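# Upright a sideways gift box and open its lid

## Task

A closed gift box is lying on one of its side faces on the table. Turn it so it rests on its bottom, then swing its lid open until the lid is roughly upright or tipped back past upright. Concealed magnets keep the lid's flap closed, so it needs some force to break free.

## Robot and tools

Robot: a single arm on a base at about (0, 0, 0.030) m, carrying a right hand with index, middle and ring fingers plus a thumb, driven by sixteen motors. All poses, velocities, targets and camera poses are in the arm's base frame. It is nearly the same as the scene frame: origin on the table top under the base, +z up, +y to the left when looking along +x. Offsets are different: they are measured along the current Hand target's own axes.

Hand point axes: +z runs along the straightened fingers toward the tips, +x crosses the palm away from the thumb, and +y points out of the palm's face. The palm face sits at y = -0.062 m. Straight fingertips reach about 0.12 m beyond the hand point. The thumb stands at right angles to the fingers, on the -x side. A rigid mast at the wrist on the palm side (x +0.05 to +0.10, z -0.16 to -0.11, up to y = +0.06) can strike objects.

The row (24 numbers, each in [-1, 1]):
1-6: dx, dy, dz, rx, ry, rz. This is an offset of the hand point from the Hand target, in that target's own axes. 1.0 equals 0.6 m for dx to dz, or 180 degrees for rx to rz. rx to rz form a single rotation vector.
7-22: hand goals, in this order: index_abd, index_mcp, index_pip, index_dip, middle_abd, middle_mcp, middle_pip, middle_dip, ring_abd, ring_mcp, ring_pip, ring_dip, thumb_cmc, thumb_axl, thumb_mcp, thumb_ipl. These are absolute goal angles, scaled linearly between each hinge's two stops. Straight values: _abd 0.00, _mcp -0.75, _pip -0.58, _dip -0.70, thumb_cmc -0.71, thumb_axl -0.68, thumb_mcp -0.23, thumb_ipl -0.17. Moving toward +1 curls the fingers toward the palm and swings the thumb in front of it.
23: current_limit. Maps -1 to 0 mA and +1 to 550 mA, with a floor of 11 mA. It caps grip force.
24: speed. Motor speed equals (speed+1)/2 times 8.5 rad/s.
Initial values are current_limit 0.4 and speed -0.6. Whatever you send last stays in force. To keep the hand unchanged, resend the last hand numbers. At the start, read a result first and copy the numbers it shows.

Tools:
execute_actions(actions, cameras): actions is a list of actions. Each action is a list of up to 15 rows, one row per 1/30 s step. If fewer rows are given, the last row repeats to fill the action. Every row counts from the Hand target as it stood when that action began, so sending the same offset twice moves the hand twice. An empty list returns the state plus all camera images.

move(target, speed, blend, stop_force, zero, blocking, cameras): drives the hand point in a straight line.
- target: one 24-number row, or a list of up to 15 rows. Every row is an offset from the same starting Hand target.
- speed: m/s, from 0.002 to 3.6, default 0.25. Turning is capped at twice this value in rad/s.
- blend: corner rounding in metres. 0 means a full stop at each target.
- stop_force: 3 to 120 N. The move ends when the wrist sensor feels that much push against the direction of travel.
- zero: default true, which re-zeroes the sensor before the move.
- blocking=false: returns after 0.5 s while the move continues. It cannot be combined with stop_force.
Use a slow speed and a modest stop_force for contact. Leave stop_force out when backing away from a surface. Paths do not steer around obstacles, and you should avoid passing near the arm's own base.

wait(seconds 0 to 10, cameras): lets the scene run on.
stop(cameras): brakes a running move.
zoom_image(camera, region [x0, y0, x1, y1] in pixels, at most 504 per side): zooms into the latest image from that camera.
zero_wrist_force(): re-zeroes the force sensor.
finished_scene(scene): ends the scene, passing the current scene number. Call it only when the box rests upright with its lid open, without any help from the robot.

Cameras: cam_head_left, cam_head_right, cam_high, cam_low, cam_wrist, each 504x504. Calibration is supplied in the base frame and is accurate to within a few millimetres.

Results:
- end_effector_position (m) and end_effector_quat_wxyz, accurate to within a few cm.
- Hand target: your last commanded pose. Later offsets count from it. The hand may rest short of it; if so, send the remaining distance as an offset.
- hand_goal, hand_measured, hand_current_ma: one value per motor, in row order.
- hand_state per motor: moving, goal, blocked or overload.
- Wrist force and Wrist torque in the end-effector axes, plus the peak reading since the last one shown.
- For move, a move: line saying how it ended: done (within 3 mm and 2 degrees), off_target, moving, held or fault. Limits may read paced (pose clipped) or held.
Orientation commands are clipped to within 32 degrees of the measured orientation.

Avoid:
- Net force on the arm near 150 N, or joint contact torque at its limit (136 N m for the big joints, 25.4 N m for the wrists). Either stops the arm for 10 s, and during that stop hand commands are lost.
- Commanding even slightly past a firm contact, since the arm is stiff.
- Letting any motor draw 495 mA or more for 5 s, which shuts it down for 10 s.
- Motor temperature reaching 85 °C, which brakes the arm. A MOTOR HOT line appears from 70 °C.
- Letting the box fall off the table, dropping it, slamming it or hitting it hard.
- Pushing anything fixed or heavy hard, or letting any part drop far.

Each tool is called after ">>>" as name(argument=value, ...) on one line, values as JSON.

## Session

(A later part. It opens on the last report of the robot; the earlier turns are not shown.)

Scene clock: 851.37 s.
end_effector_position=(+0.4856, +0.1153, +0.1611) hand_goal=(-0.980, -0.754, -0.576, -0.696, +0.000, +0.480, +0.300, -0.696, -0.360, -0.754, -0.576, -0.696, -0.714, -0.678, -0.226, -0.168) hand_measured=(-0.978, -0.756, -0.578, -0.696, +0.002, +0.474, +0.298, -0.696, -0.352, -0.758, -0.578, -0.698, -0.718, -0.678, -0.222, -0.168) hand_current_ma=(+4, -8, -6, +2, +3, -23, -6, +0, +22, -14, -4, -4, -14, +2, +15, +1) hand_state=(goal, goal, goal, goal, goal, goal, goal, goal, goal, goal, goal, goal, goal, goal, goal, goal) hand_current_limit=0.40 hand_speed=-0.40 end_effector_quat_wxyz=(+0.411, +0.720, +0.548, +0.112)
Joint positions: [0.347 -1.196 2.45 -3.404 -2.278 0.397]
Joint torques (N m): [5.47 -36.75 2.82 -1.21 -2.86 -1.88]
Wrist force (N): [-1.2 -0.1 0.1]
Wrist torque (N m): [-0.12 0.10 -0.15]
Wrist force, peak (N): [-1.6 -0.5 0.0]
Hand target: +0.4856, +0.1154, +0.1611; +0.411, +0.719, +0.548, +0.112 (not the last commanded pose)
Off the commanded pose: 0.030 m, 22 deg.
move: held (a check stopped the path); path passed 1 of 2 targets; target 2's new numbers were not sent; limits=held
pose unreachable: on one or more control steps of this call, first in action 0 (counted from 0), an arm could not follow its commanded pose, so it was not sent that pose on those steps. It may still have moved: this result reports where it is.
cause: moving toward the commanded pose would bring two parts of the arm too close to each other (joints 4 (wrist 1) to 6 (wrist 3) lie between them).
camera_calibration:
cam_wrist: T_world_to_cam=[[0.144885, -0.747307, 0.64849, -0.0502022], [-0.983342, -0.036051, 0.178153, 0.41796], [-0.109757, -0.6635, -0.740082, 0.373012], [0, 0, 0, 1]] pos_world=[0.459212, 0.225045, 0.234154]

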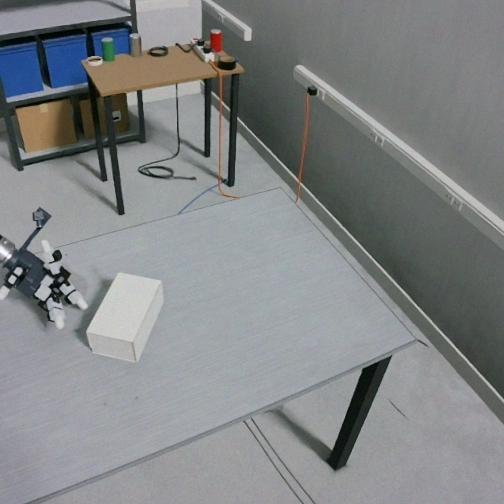

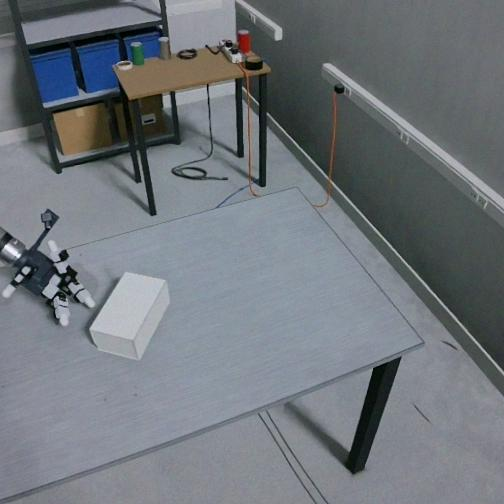

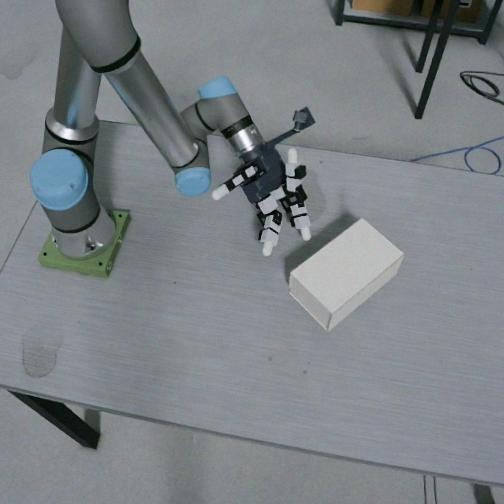

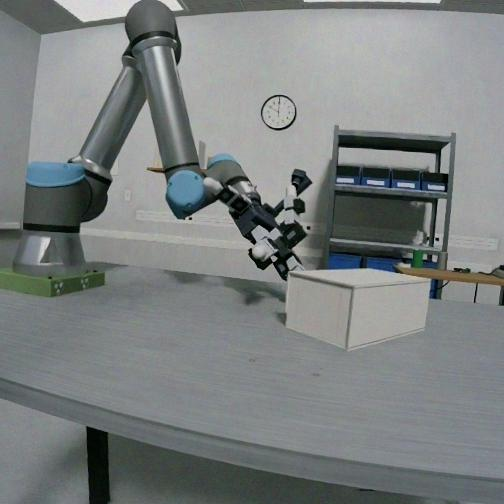

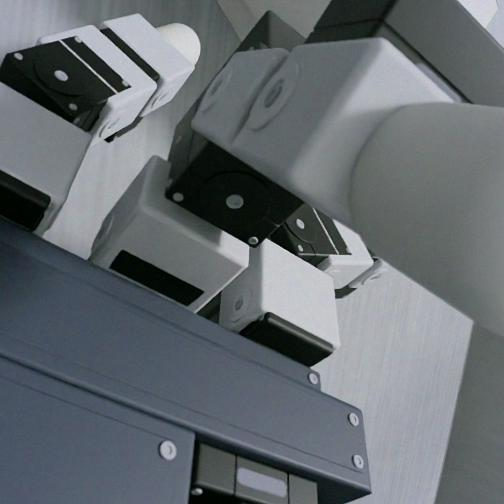

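>>> execute_actions(actions=[[[0,0,0,0,0,0,0,-0.754,-0.576,-0.696,0,-0.754,-0.576,-0.696,0,-0.754,-0.576,-0.696,-0.714,-0.678,0.787,-0.168,0.4,-0.3]],[[0,0,0,0,0,0,0,-0.754,-0.576,-0.696,0,-0.754,-0.576,-0.696,0,-0.754,-0.576,-0.696,-0.714,-0.678,0.787,-0.168,0.4,-0.3]]])

>>> move(target=[-0.045,-0.002,0.0233,0,0,0.123,0,-0.754,-0.576,-0.696,0,-0.754,-0.576,-0.696,0,-0.754,-0.576,-0.696,-0.714,-0.678,0.787,-0.168,0.4,-0.3], speed=0.2, cameras=["all"])

Scene clock: 885.57 s.
end_effector_position=(+0.4856, +0.1154, +0.1611) hand_goal=(+0.000, -0.754, -0.576, -0.696, +0.000, -0.754, -0.576, -0.696, +0.000, -0.754, -0.576, -0.696, -0.714, -0.678, +0.786, -0.168) hand_measured=(-0.002, -0.758, -0.578, -0.696, +0.002, -0.758, -0.576, -0.696, -0.002, -0.758, -0.578, -0.698, -0.718, -0.680, +0.672, -0.168) hand_current_ma=(-4, -11, -6, +2, +3, -14, +0, +0, -4, -14, -4, -4, -10, -6, -385, +1) hand_state=(goal, goal, goal, goal, goal, goal, goal, goal, goal, goal, goal, goal, goal, goal, blocked, goal) hand_current_limit=0.40 hand_speed=-0.30 end_effector_quat_wxyz=(+0.411, +0.719, +0.548, +0.112)
Joint positions: [0.347 -1.196 2.45 -3.404 -2.278 0.397]
Joint torques (N m): [2.54 -34.33 1.69 -3.65 -1.79 -1.63]
Wrist force (N): [-1.4 -0.3 0.0]
Wrist torque (N m): [-0.10 0.13 -0.19]
Wrist force, peak (N): [-1.4 -0.2 -0.7]
Hand target: +0.4856, +0.1154, +0.1611; +0.411, +0.719, +0.548, +0.112
Off the commanded pose: 0.000 m, 0 deg.
Step readings (end_effector_position):
0: (+0.4856, +0.1154, +0.1611)
1: (+0.4856, +0.1154, +0.1611)
2: (+0.4856, +0.1154, +0.1611)
4: (+0.4856, +0.1154, +0.1611)
8: (+0.4856, +0.1154, +0.1611)
15: (+0.4856, +0.1154, +0.1611)
16: (+0.4856, +0.1154, +0.1611)
17: (+0.4856, +0.1154, +0.1611)
19: (+0.4856, +0.1154, +0.1611)
23: (+0.4856, +0.1154, +0.1611)
30: (+0.4856, +0.1154, +0.1611)

Scene clock: 887.23 s.
end_effector_position=(+0.4832, +0.0851, +0.1591) hand_goal=(+0.000, -0.754, -0.576, -0.696, +0.000, -0.754, -0.576, -0.696, +0.000, -0.754, -0.576, -0.696, -0.714, -0.678, +0.786, -0.168) hand_measured=(-0.002, -0.758, -0.578, -0.696, +0.002, -0.758, -0.576, -0.696, -0.002, -0.758, -0.578, -0.698, -0.718, -0.680, +0.672, -0.168) hand_current_ma=(-4, -13, -6, +2, +3, -15, +0, +0, -4, -17, -4, -4, -10, -6, -385, +1) hand_state=(goal, goal, goal, goal, goal, goal, goal, goal, goal, goal, goal, goal, goal, goal, blocked, goal) hand_current_limit=0.40 hand_speed=-0.30 end_effector_quat_wxyz=(+0.382, +0.811, +0.400, +0.189)
Joint positions: [0.319 -1.174 2.414 -3.41 -2.262 0.752]
Joint torques (N m): [-8.32 -38.72 -18.7 -0.78 0.69 0.95]
Wrist force (N): [-1.3 0.1 -0.2]
Wrist torque (N m): [-0.10 0.19 -0.27]
Wrist force, peak (N): [-1.5 -0.5 0.1]
Hand target: +0.4832, +0.0851, +0.1592; +0.382, +0.811, +0.400, +0.189
Off the commanded pose: 0.000 m, 0 deg.
move: done
camera_calibration:
cam_wrist: T_world_to_cam=[[-0.157936, -0.877382, 0.453052, 0.117278], [-0.982595, 0.185081, 0.0158912, 0.421483], [-0.097794, -0.442657, -0.891342, 0.350759], [0, 0, 0, 1]] pos_world=[0.466971, 0.180155, 0.252815]

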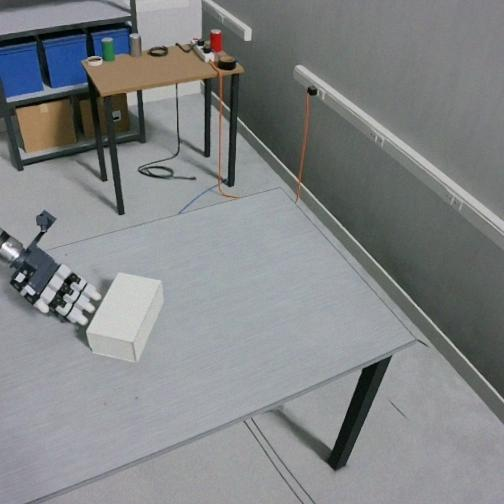

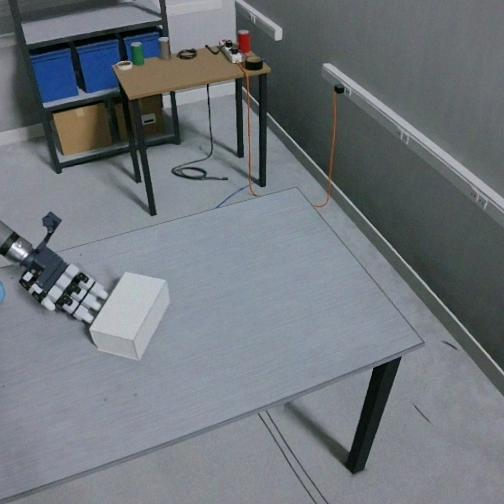

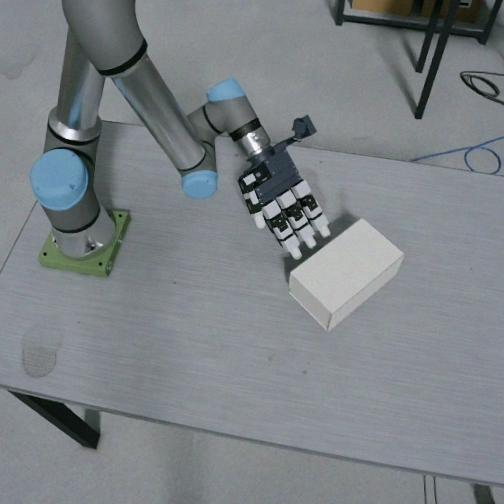

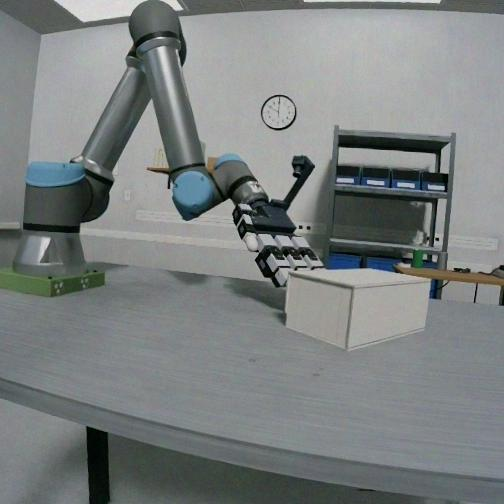

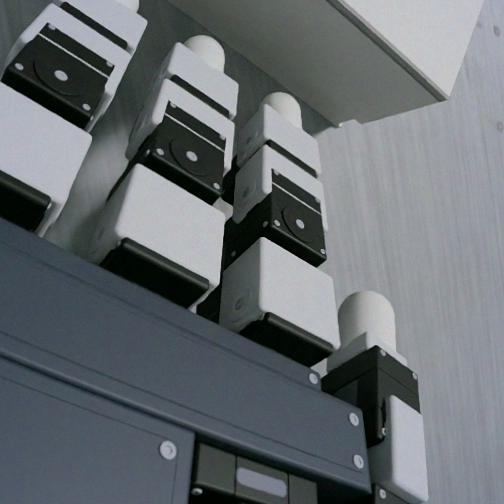

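>>> move(target=[0,-0.0771,0.0638,0,0,0,0,-0.754,-0.576,-0.696,0,-0.754,-0.576,-0.696,0,-0.754,-0.576,-0.696,-0.714,-0.678,0.66,-0.168,0.4,-0.3], speed=0.03, stop_force=4, cameras=["cam_high","cam_low","cam_wrist"])

>>> zoom_image(camera="cam_low", region=[230, 230, 380, 380])

>>> zoom_image(camera="cam_wrist", region=[0, 0, 504, 300])

Scene clock: 903.10 s.
end_effector_position=(+0.4832, +0.0851, +0.1223) hand_goal=(+0.000, -0.754, -0.576, -0.696, +0.000, -0.754, -0.576, -0.696, +0.000, -0.754, -0.576, -0.696, -0.714, -0.678, +0.660, -0.168) hand_measured=(-0.002, -0.758, -0.576, -0.696, +0.000, -0.758, -0.574, -0.696, -0.002, -0.754, -0.572, -0.696, -0.718, -0.680, +0.654, -0.168) hand_current_ma=(-4, -13, -2, +2, +2, -14, +3, +0, -4, -2, +10, -1, -10, -6, -24, +1) hand_state=(goal, goal, goal, goal, goal, goal, goal, goal, goal, goal, goal, goal, goal, goal, goal, goal) hand_current_limit=0.40 hand_speed=-0.30 end_effector_quat_wxyz=(+0.382, +0.811, +0.400, +0.189)
Joint positions: [0.319 -1.048 2.414 -3.535 -2.262 0.752]
Joint torques (N m): [-5.35 -40.92 5 -0.92 0.48 0.06]
Wrist force (N): [-1.3 0.4 -0.4]
Wrist torque (N m): [-0.09 0.21 -0.23]
Wrist force, peak (N): [-1.4 2.0 -9.4]
Hand target: +0.4832, +0.0851, +0.1223; +0.382, +0.811, +0.400, +0.189 (not the last commanded pose)
Off the commanded pose: 0.023 m, 0 deg.
move: contact
camera_calibration:
cam_wrist: T_world_to_cam=[[-0.158247, -0.877505, 0.452706, 0.134206], [-0.982515, 0.185486, 0.0160913, 0.422013], [-0.0980908, -0.442244, -0.891515, 0.318066], [0, 0, 0, 1]] pos_world=[0.467071, 0.180152, 0.216014]
Images, in order (width x height): cam_high 504x504, cam_low 504x504, cam_wrist 504x504.

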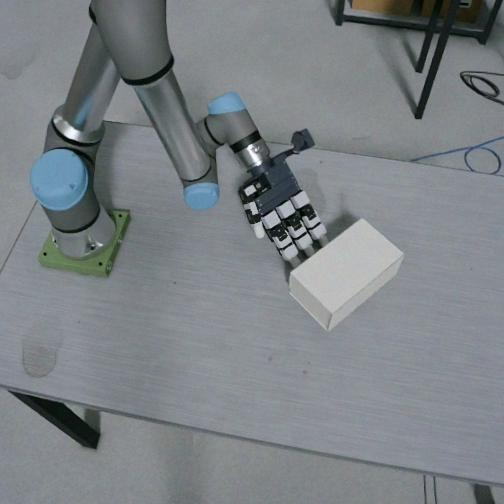

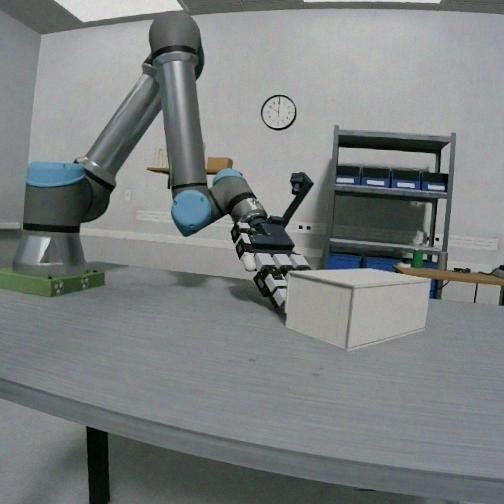

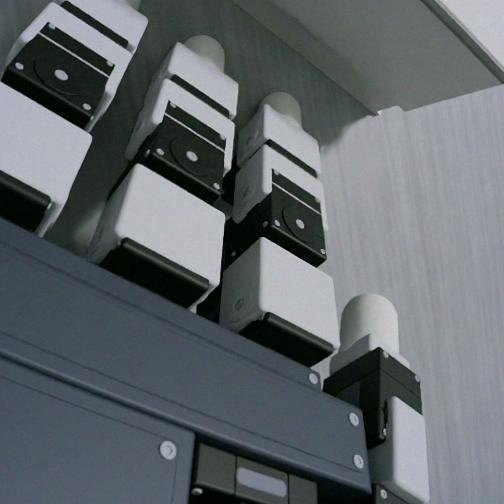

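Scaled by 3.360.

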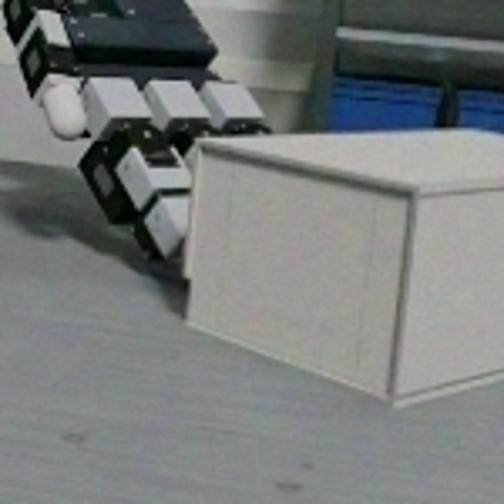

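Scaled by 1.000.

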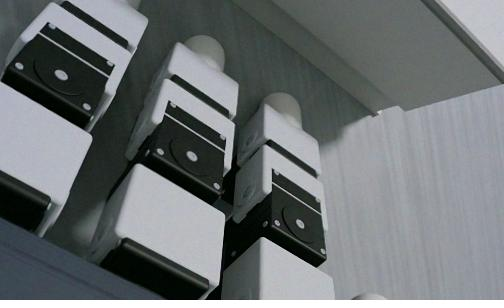

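>>> move(target=[0.0022,0.0658,0.0753,0,0,0,0,-0.754,-0.576,-0.696,0,-0.754,-0.576,-0.696,0,-0.754,-0.576,-0.696,-0.714,-0.678,0.65,-0.168,0.4,-0.3], speed=0.04, stop_force=3, cameras=["cam_high","cam_low","cam_wrist"])

>>> zoom_image(camera="cam_low", region=[230, 230, 380, 380])

Scene clock: 918.50 s.
end_effector_position=(+0.5316, +0.0496, +0.1240) hand_goal=(+0.000, -0.754, -0.576, -0.696, +0.000, -0.754, -0.576, -0.696, +0.000, -0.754, -0.576, -0.696, -0.714, -0.678, +0.650, -0.168) hand_measured=(-0.002, -0.762, -0.578, -0.696, +0.000, -0.764, -0.578, -0.696, +0.000, -0.764, -0.578, -0.696, -0.718, -0.680, +0.652, -0.168) hand_current_ma=(-4, -33, -8, +2, +2, -36, -6, +0, -1, -40, -7, -1, -10, -6, +8, +1) hand_state=(goal, goal, goal, goal, goal, goal, goal, goal, goal, goal, goal, goal, goal, goal, goal, goal) hand_current_limit=0.40 hand_speed=-0.30 end_effector_quat_wxyz=(+0.382, +0.811, +0.400, +0.189)
Joint positions: [0.197 -1.014 2.345 -3.575 -2.19 0.629]
Joint torques (N m): [-8.47 -24.71 -17.58 -4.68 0.65 -1.69]
Wrist force (N): [-1.2 -1.3 -1.5]
Wrist torque (N m): [-0.04 0.11 -0.21]
Wrist force, peak (N): [-1.4 -1.6 -1.6]
Hand target: +0.5316, +0.0496, +0.1240; +0.382, +0.811, +0.400, +0.189
Off the commanded pose: 0.000 m, 0 deg.
move: done
camera_calibration:
cam_wrist: T_world_to_cam=[[-0.158247, -0.877505, 0.452706, 0.109989], [-0.982515, 0.185486, 0.0160913, 0.476125], [-0.0980908, -0.442244, -0.891515, 0.30854], [0, 0, 0, 1]] pos_world=[0.515471, 0.144652, 0.217614]
Images, in order (width x height): cam_high 504x504, cam_low 504x504, cam_wrist 504x504.

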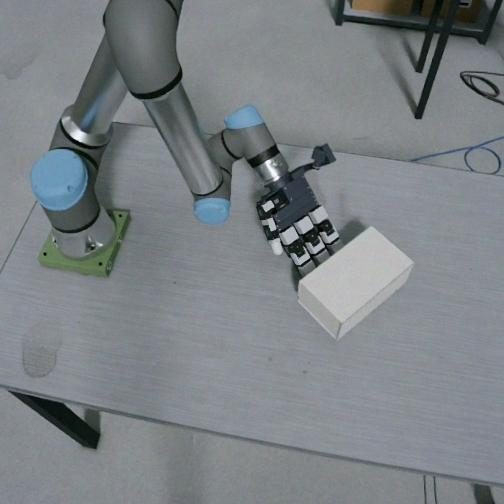

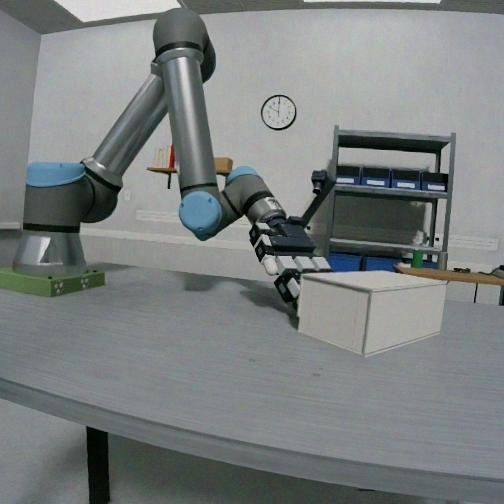

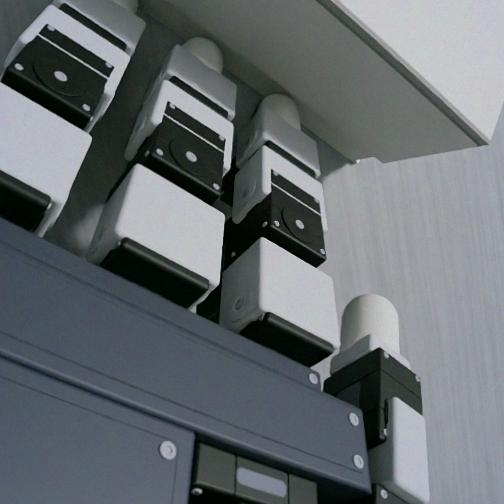

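Scaled by 3.360.

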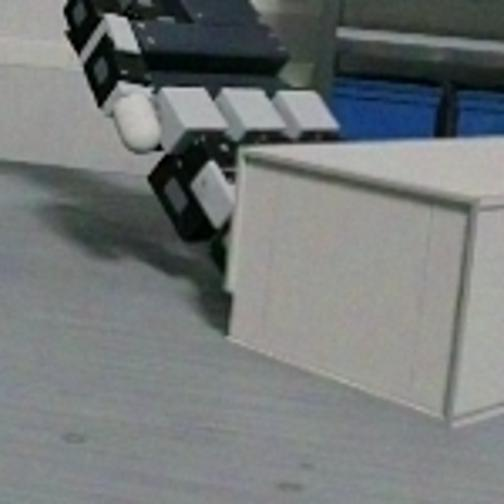

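>>> move(target=[0,0.0385,-0.0319,0,0,0,0,-0.754,-0.576,-0.696,0,-0.754,-0.576,-0.696,0,-0.754,-0.576,-0.696,-0.714,-0.678,0.65,-0.168,0.4,-0.3], speed=0.04, cameras=["cam_high","cam_low","cam_wrist"])

>>> zoom_image(camera="cam_low", region=[230, 230, 380, 380])

Scene clock: 929.63 s.
end_effector_position=(+0.5315, +0.0496, +0.1539) hand_goal=(+0.000, -0.754, -0.576, -0.696, +0.000, -0.754, -0.576, -0.696, +0.000, -0.754, -0.576, -0.696, -0.714, -0.678, +0.650, -0.168) hand_measured=(-0.002, -0.770, -0.584, -0.700, +0.000, -0.772, -0.582, -0.698, +0.000, -0.772, -0.582, -0.698, -0.718, -0.680, +0.652, -0.168) hand_current_ma=(-4, -61, -25, -10, +2, -67, -20, -8, -1, -72, -21, -6, -10, -6, +8, +1) hand_state=(goal, goal, goal, goal, goal, goal, goal, goal, goal, goal, goal, goal, goal, goal, goal, goal) hand_current_limit=0.40 hand_speed=-0.30 end_effector_quat_wxyz=(+0.382, +0.811, +0.400, +0.189)
Joint positions: [0.197 -1.109 2.346 -3.481 -2.19 0.629]
Joint torques (N m): [3.42 -42.12 -18.68 -1.1 -1.86 1.61]
Wrist force (N): [-1.1 -0.7 -0.4]
Wrist torque (N m): [-0.13 0.12 -0.18]
Wrist force, peak (N): [-1.2 -3.1 -0.1]
Hand target: +0.5315, +0.0496, +0.1540; +0.382, +0.811, +0.400, +0.189
Off the commanded pose: 0.000 m, 0 deg.
move: done
camera_calibration:
cam_wrist: T_world_to_cam=[[-0.15832, -0.87743, 0.452826, 0.0964337], [-0.982503, 0.185555, 0.0160367, 0.475543], [-0.0980953, -0.442364, -0.891454, 0.335192], [0, 0, 0, 1]] pos_world=[0.515371, 0.144651, 0.247514]
Images, in order (width x height): cam_high 504x504, cam_low 504x504, cam_wrist 504x504.

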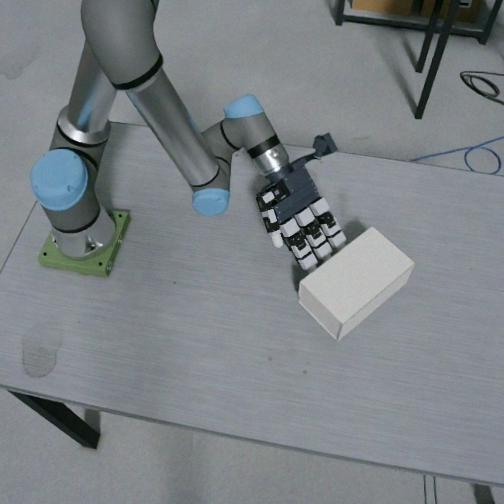

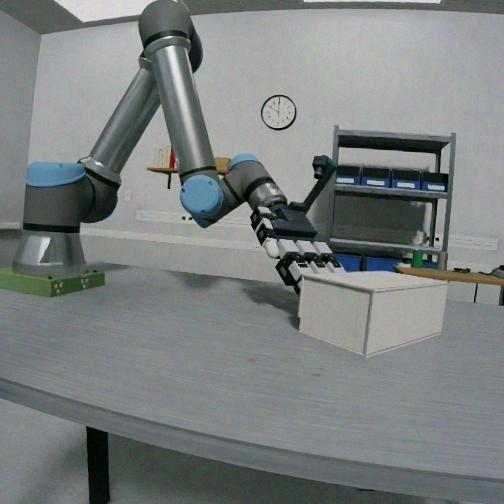

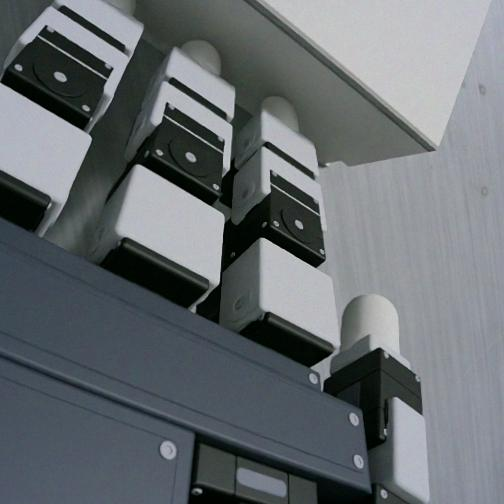

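Scaled by 3.360.

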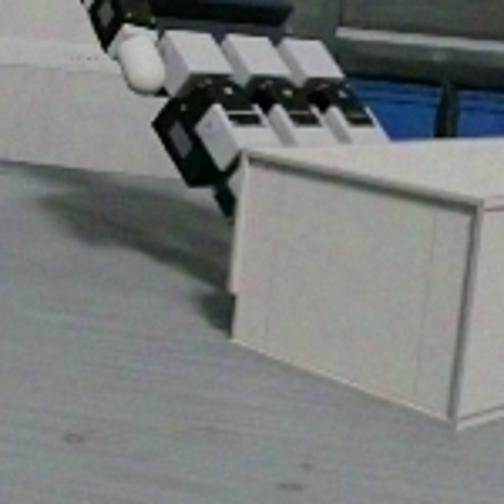

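>>> zoom_image(camera="cam_wrist", region=[260, 60, 460, 220])

>>> zoom_image(camera="cam_low", region=[290, 260, 380, 350])

Scaled by 2.520.

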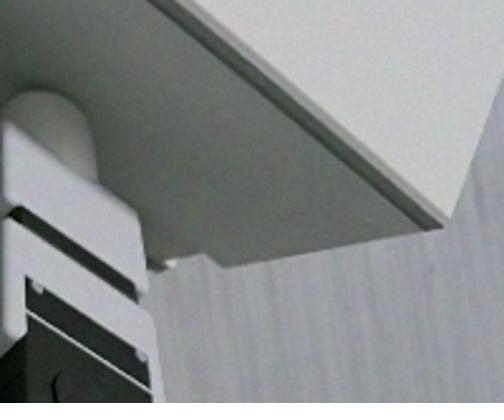

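Scaled by 5.600.

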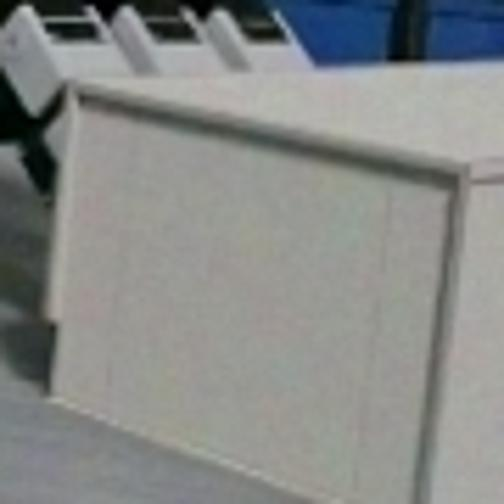

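>>> move(target=[[-0.0015,0.0347,-0.1152,0,0,0,0,-0.754,-0.576,-0.696,0,-0.754,-0.576,-0.696,0,-0.754,-0.576,-0.696,-0.714,-0.678,0.65,-0.168,0.4,-0.3],[0.1662,0.1343,0.015,0.1071,0.1147,-0.4964,-0.95,-0.754,-0.576,-0.696,0,0.48,0.3,-0.696,0.25,-0.754,-0.576,-0.696,-0.714,-0.678,-0.226,-0.168,0.4,-0.3]], speed=0.3, blend=0.03, cameras=["all"])

>>> zoom_image(camera="cam_high", region=[280, 200, 430, 350])

Scene clock: 1351.30 s.
end_effector_position=(+0.6384, +0.0932, +0.2104) hand_goal=(-0.950, -0.754, -0.576, -0.696, +0.000, +0.480, +0.300, -0.696, +0.250, -0.754, -0.576, -0.696, -0.714, -0.678, -0.226, -0.168) hand_measured=(-0.938, -0.756, -0.578, -0.698, +0.000, +0.462, +0.296, -0.698, +0.248, -0.750, -0.576, -0.698, -0.716, -0.680, -0.216, -0.168) hand_current_ma=(+38, -3, -8, -8, +2, -74, -15, -7, -6, +11, +1, -3, -8, -6, +50, +1) hand_state=(goal, goal, goal, goal, goal, goal, goal, goal, goal, goal, goal, goal, goal, goal, goal, goal) hand_current_limit=0.40 hand_speed=-0.30 end_effector_quat_wxyz=(+0.207, +0.304, +0.928, -0.066)
Joint positions: [-0.081 -1.427 1.997 -2.52 -1.793 -1.062]
Joint torques (N m): [-5.05 -19.97 -29.24 -1.22 -0.01 -1.61]
Wrist force (N): [-0.6 -0.1 0.5]
Wrist torque (N m): [0.02 -0.14 -0.09]
Wrist force, peak (N): [-1.3 -0.9 -0.5]
Hand target: +0.6384, +0.0933, +0.2104; +0.207, +0.304, +0.928, -0.066
Off the commanded pose: 0.000 m, 0 deg.
move: done
camera_calibration:
cam_wrist: T_world_to_cam=[[0.947914, 0.0606304, 0.312702, -0.638172], [-0.238322, -0.516341, 0.822554, -0.00782744], [0.211333, -0.854234, -0.474997, 0.168643], [0, 0, 0, 1]] pos_world=[0.567427, 0.178712, 0.286102]

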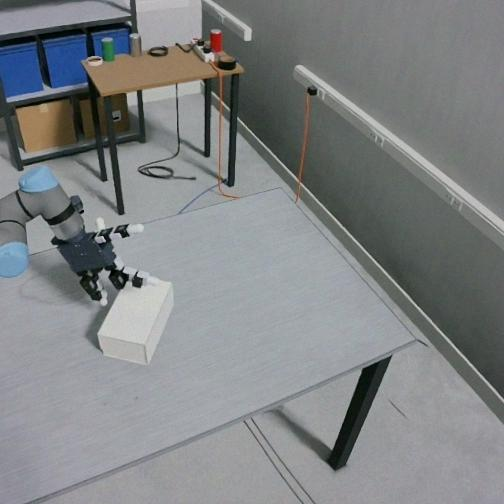

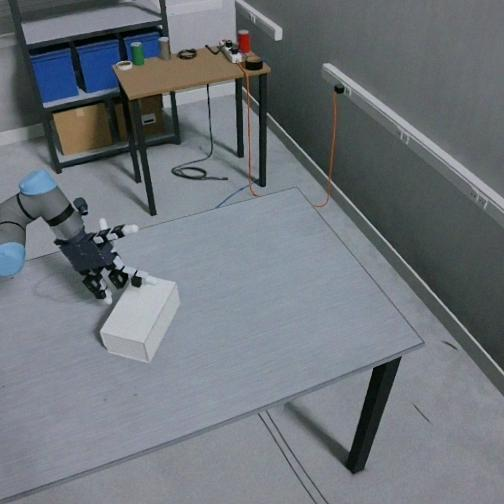

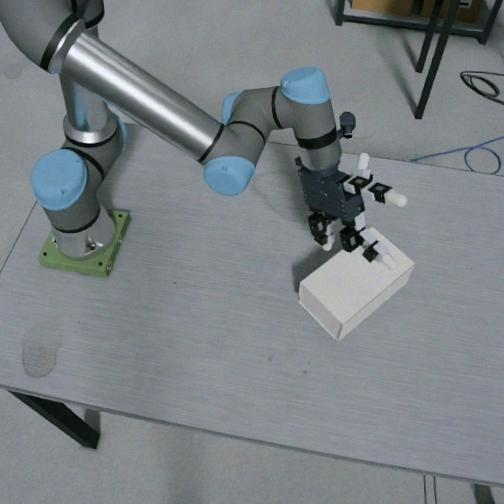

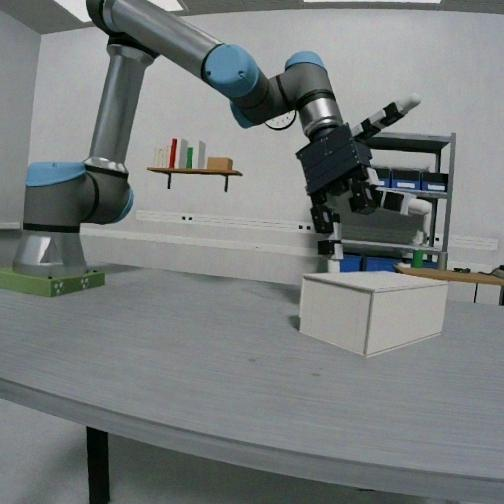

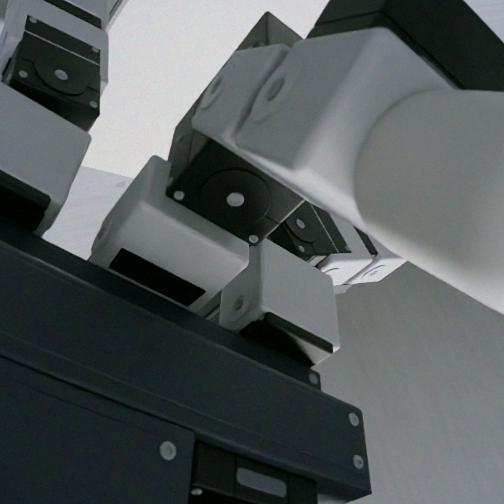

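Scaled by 3.360.

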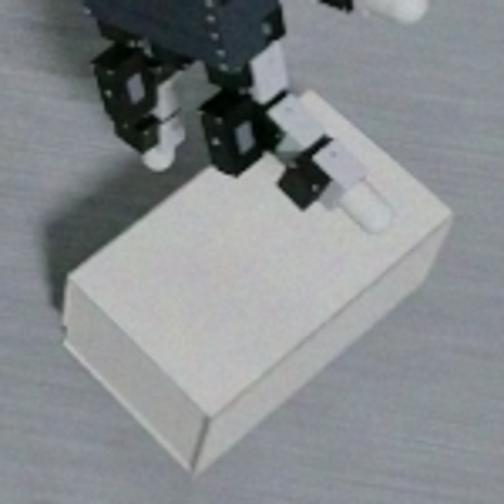

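>>> move(target=[0.0485,0.0135,0.1233,0,0,0,-0.97,-0.754,-0.576,-0.696,0,0.48,0.3,-0.696,0.25,-0.754,-0.576,-0.696,-0.714,-0.678,-0.226,-0.168,0.4,-0.3], speed=0.06, stop_force=5, cameras=["cam_high","cam_low","cam_head_left"])

>>> zoom_image(camera="cam_low", region=[250, 170, 460, 380])

>>> zoom_image(camera="cam_high", region=[280, 200, 430, 350])

Scene clock: 1389.13 s.
end_effector_position=(+0.6471, +0.0969, +0.1323) hand_goal=(-0.970, -0.754, -0.576, -0.696, +0.000, +0.480, +0.300, -0.696, +0.250, -0.754, -0.576, -0.696, -0.714, -0.678, -0.226, -0.168) hand_measured=(-0.958, -0.756, -0.578, -0.698, +0.000, +0.462, +0.296, -0.698, +0.250, -0.752, -0.576, -0.698, -0.716, -0.680, -0.216, -0.168) hand_current_ma=(+37, -3, -8, -8, +2, -74, -15, -7, -1, +6, +1, -3, -8, -6, +49, +1) hand_state=(goal, goal, goal, goal, goal, goal, goal, goal, goal, goal, goal, goal, goal, goal, goal, goal) hand_current_limit=0.40 hand_speed=-0.30 end_effector_quat_wxyz=(+0.206, +0.304, +0.928, -0.066)
Joint positions: [-0.072 -1.28 2.06 -2.729 -1.796 -1.053]
Joint torques (N m): [-6.9 -39.29 -24.89 -0.56 -0.11 -0.73]
Wrist force (N): [-2.5 -0.1 -5.1]
Wrist torque (N m): [0.46 0.23 -0.33]
Wrist force, peak (N): [-3.7 -0.2 -9.7]
Hand target: +0.6471, +0.0969, +0.1323; +0.206, +0.304, +0.928, -0.066 (not the last commanded pose)
Off the commanded pose: 0.001 m, 0 deg.
move: contact
Images, in order (width x height): cam_head_left 504x504, cam_high 504x504, cam_low 504x504.

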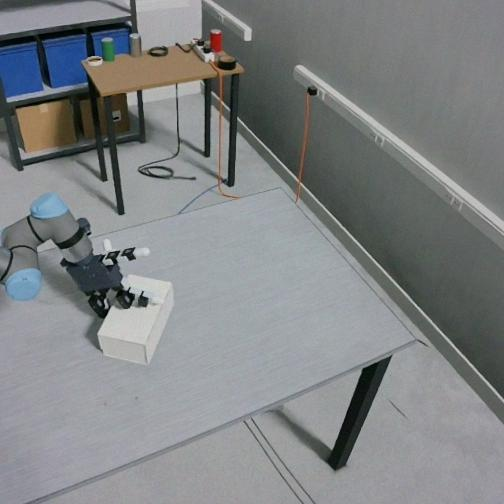

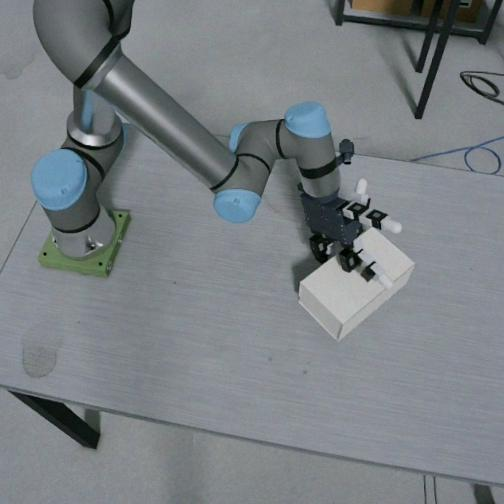

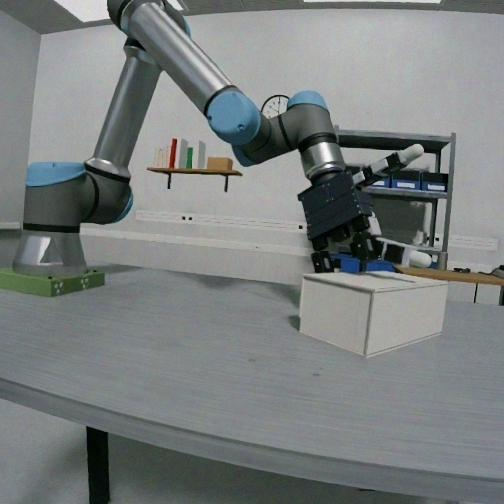

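Scaled by 2.400.

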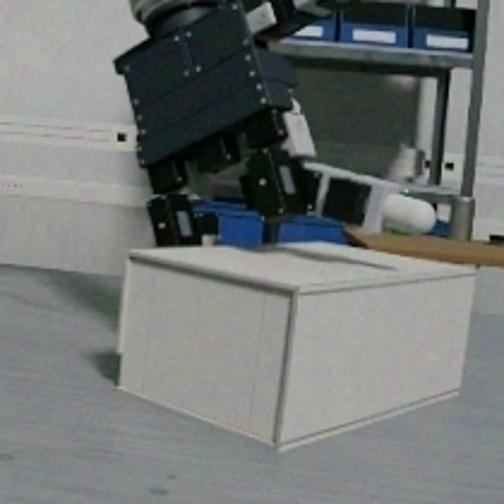

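Scaled by 3.360.

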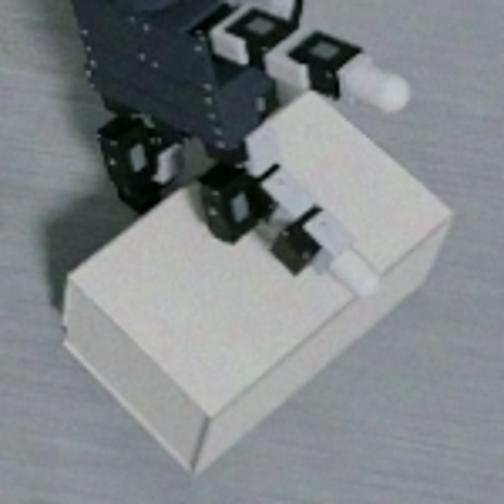

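>>> move(target=[-0.0467,0,0.018,0,0,0,-0.97,-0.754,-0.576,-0.696,0,0.48,0.3,-0.696,0.25,-0.754,-0.576,-0.696,-0.714,-0.678,-0.226,-0.168,0.4,-0.3], speed=0.02, stop_force=3)

>>> execute_actions(actions=[[[0,0,0,0,0,0,-0.3,-0.754,-0.576,-0.696,0,0.48,0.3,-0.696,0.25,-0.754,-0.576,-0.696,-0.714,-0.678,-0.226,-0.168,0.2,-0.8]],[[0,0,0,0,0,0,-0.3,-0.754,-0.576,-0.696,0,0.48,0.3,-0.696,0.25,-0.754,-0.576,-0.696,-0.714,-0.678,-0.226,-0.168,0.2,-0.8]]], cameras=["cam_high","cam_low","cam_head_left"])

>>> zoom_image(camera="cam_low", region=[250, 170, 460, 380])

>>> zoom_image(camera="cam_high", region=[280, 200, 430, 350])

Scene clock: 1403.73 s.
end_effector_position=(+0.6521, +0.0933, +0.1328) hand_goal=(-0.970, -0.754, -0.576, -0.696, +0.000, +0.480, +0.300, -0.696, +0.250, -0.754, -0.576, -0.696, -0.714, -0.678, -0.226, -0.168) hand_measured=(-0.958, -0.754, -0.578, -0.698, +0.000, +0.462, +0.296, -0.698, +0.306, -0.752, -0.576, -0.698, -0.716, -0.680, -0.216, -0.168) hand_current_ma=(+37, -3, -8, -8, +2, -74, -15, -7, +199, +6, +1, -3, -7, -6, +49, +1) hand_state=(goal, goal, goal, goal, goal, goal, goal, goal, blocked, goal, goal, goal, goal, goal, goal, goal) hand_current_limit=0.40 hand_speed=-0.30 end_effector_quat_wxyz=(+0.206, +0.304, +0.928, -0.066)
Joint positions: [-0.078 -1.272 2.048 -2.726 -1.794 -1.059]
Joint torques (N m): [4.48 -36.3 -2.31 -3.52 -2.12 1.67]
Wrist force (N): [-3.6 -0.2 -11.5]
Wrist torque (N m): [0.99 0.76 -0.38]
Wrist force, peak (N): [-3.9 -0.3 -12.6]
Hand target: +0.6521, +0.0933, +0.1328; +0.206, +0.304, +0.928, -0.066 (not the last commanded pose)
Off the commanded pose: 0.024 m, 0 deg.
move: contact

Scene clock: 1404.93 s.
end_effector_position=(+0.6521, +0.0933, +0.1328) hand_goal=(-0.300, -0.754, -0.576, -0.696, +0.000, +0.480, +0.300, -0.696, +0.250, -0.754, -0.576, -0.696, -0.714, -0.678, -0.226, -0.168) hand_measured=(-0.654, -0.754, -0.578, -0.698, +0.000, +0.462, +0.296, -0.698, +0.306, -0.752, -0.576, -0.698, -0.716, -0.680, -0.216, -0.168) hand_current_ma=(-330, -3, -8, -8, +2, -74, -15, -7, +199, +6, +1, -3, -7, -6, +49, +1) hand_state=(blocked, goal, goal, goal, goal, goal, goal, goal, blocked, goal, goal, goal, goal, goal, goal, goal) hand_current_limit=0.20 hand_speed=-0.80 end_effector_quat_wxyz=(+0.207, +0.304, +0.928, -0.066)
Joint positions: [-0.078 -1.272 2.048 -2.726 -1.794 -1.059]
Joint torques (N m): [4.5 -32.37 -1.71 -0.31 -0.13 1.64]
Wrist force (N): [-5.0 -0.1 -11.4]
Wrist torque (N m): [0.98 0.42 -0.49]
Wrist force, peak (N): [-5.1 0.1 -11.7]
Hand target: +0.6521, +0.0933, +0.1328; +0.206, +0.304, +0.928, -0.066
Off the commanded pose: 0.000 m, 0 deg.
Step readings (end_effector_position):
0: (+0.6521, +0.0933, +0.1328)
1: (+0.6521, +0.0933, +0.1328)
2: (+0.6521, +0.0933, +0.1328)
4: (+0.6521, +0.0933, +0.1328)
8: (+0.6521, +0.0933, +0.1328)
15: (+0.6521, +0.0933, +0.1328)
16: (+0.6521, +0.0933, +0.1328)
17: (+0.6521, +0.0933, +0.1328)
19: (+0.6521, +0.0933, +0.1328)
23: (+0.6521, +0.0933, +0.1328)
30: (+0.6521, +0.0933, +0.1328)
Images, in order (width x height): cam_head_left 504x504, cam_high 504x504, cam_low 504x504.

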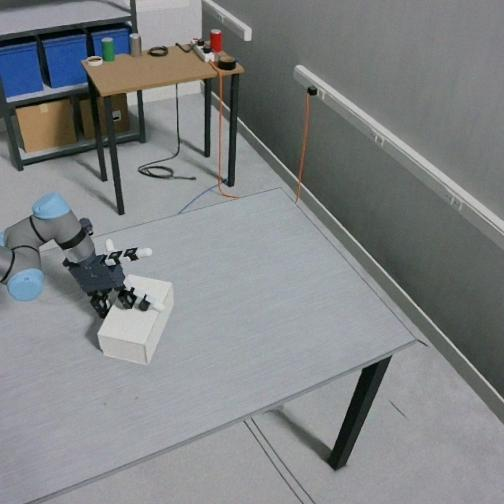

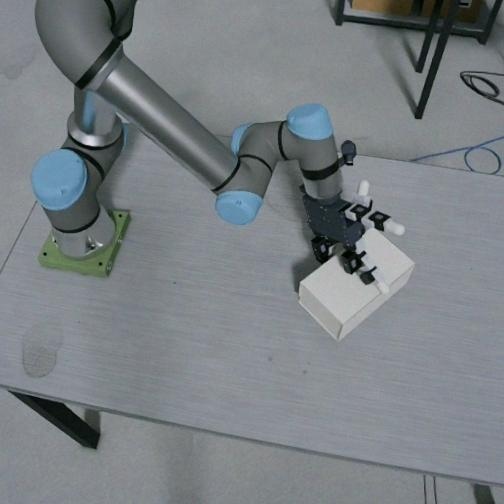

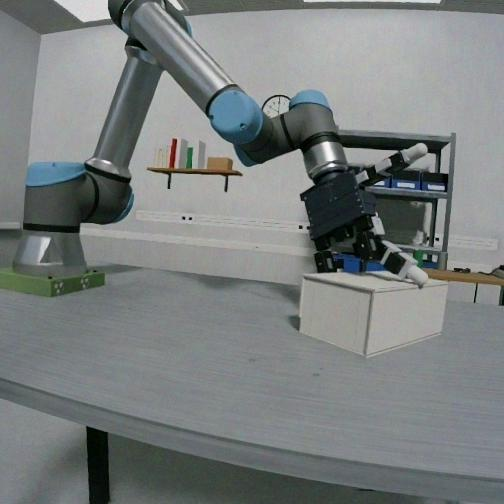

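Scaled by 2.400.

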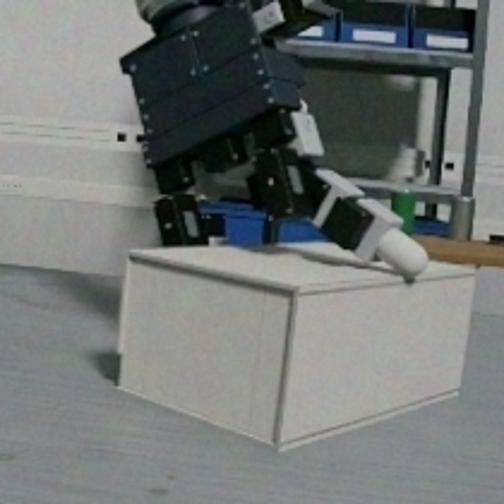

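Scaled by 3.360.

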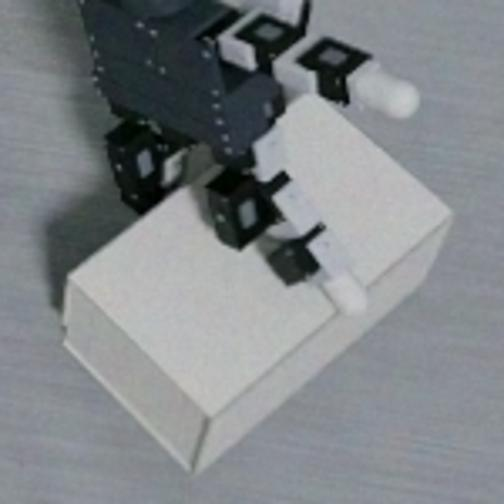

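>>> move(target=[-0.0028,0,-0.006,0,0,0,-0.5,-0.754,-0.576,-0.696,0,0.48,0.3,-0.696,0.25,-0.754,-0.576,-0.696,-0.714,-0.678,-0.226,-0.168,0.2,-0.6], speed=0.02)

>>> move(target=[-0.0211,0,0.0095,0,0,0,-0.45,-0.754,-0.576,-0.696,0,0.48,0.3,-0.696,0.24,-0.754,-0.576,-0.696,-0.714,-0.678,-0.226,-0.168,0.2,-0.6], speed=0.02, cameras=["cam_high","cam_low"])

>>> zoom_image(camera="cam_low", region=[250, 170, 460, 380])

>>> zoom_image(camera="cam_high", region=[280, 200, 430, 350])

Scene clock: 1420.60 s.
end_effector_position=(+0.6521, +0.0933, +0.1367) hand_goal=(-0.500, -0.754, -0.576, -0.696, +0.000, +0.480, +0.300, -0.696, +0.250, -0.754, -0.576, -0.696, -0.714, -0.678, -0.226, -0.168) hand_measured=(-0.614, -0.754, -0.578, -0.698, +0.000, +0.462, +0.296, -0.698, +0.254, -0.752, -0.576, -0.698, -0.716, -0.680, -0.216, -0.168) hand_current_ma=(-330, -1, -7, -7, +2, -74, -15, -7, +13, +8, +1, -3, -7, -6, +49, +1) hand_state=(blocked, goal, goal, goal, goal, goal, goal, goal, goal, goal, goal, goal, goal, goal, goal, goal) hand_current_limit=0.20 hand_speed=-0.60 end_effector_quat_wxyz=(+0.206, +0.304, +0.928, -0.066)
Joint positions: [-0.078 -1.279 2.044 -2.715 -1.794 -1.059]
Joint torques (N m): [1.73 -41.63 -25.57 -0.06 1.56 0.4]
Wrist force (N): [-2.7 0.2 -0.6]
Wrist torque (N m): [0.17 -0.41 -0.29]
Wrist force, peak (N): [-5.3 0.0 -11.7]
Hand target: +0.6521, +0.0933, +0.1367; +0.206, +0.304, +0.928, -0.066
Off the commanded pose: 0.000 m, 0 deg.
move: done

Scene clock: 1421.67 s.
end_effector_position=(+0.6631, +0.0852, +0.1369) hand_goal=(-0.450, -0.754, -0.576, -0.696, +0.000, +0.480, +0.300, -0.696, +0.240, -0.754, -0.576, -0.696, -0.714, -0.678, -0.226, -0.168) hand_measured=(-0.586, -0.754, -0.578, -0.698, +0.000, +0.462, +0.296, -0.698, +0.276, -0.752, -0.576, -0.698, -0.716, -0.680, -0.216, -0.168) hand_current_ma=(-330, -1, -7, -7, +2, -74, -15, -7, +125, +8, +1, -3, -7, -6, +49, +1) hand_state=(blocked, goal, goal, goal, goal, goal, goal, goal, blocked, goal, goal, goal, goal, goal, goal, goal) hand_current_limit=0.20 hand_speed=-0.60 end_effector_quat_wxyz=(+0.206, +0.304, +0.928, -0.066)
Joint positions: [-0.092 -1.26 2.017 -2.71 -1.788 -1.073]
Joint torques (N m): [-9.34 -24.72 -27.38 -1.08 1.33 -1.73]
Wrist force (N): [0.3 -0.2 -2.1]
Wrist torque (N m): [0.26 -0.13 0.01]
Wrist force, peak (N): [0.8 0.0 -4.6]
Hand target: +0.6633, +0.0851, +0.1369; +0.206, +0.304, +0.928, -0.066
Off the commanded pose: 0.000 m, 0 deg.
move: done
Images, in order (width x height): cam_high 504x504, cam_low 504x504.

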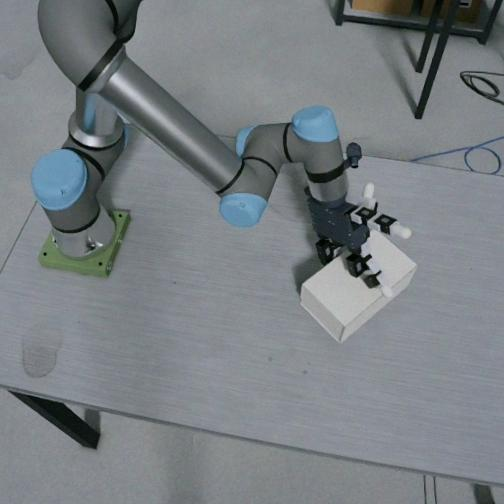

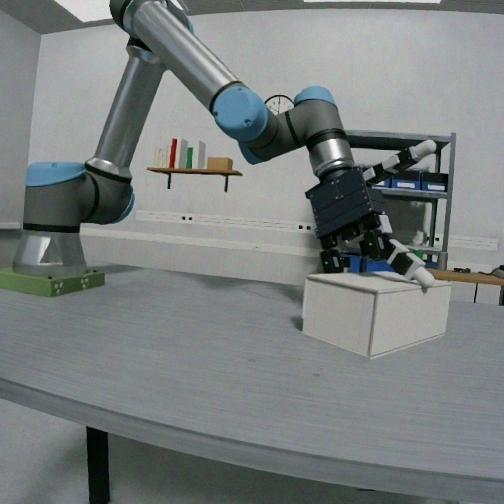

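Scaled by 2.400.

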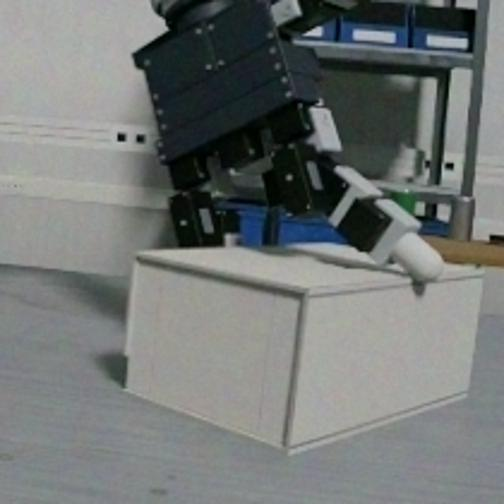

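Scaled by 3.360.

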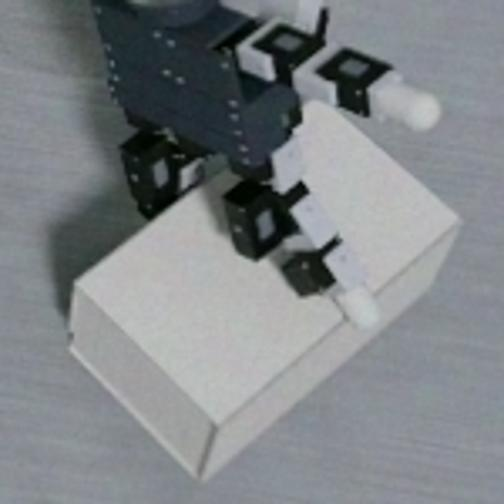

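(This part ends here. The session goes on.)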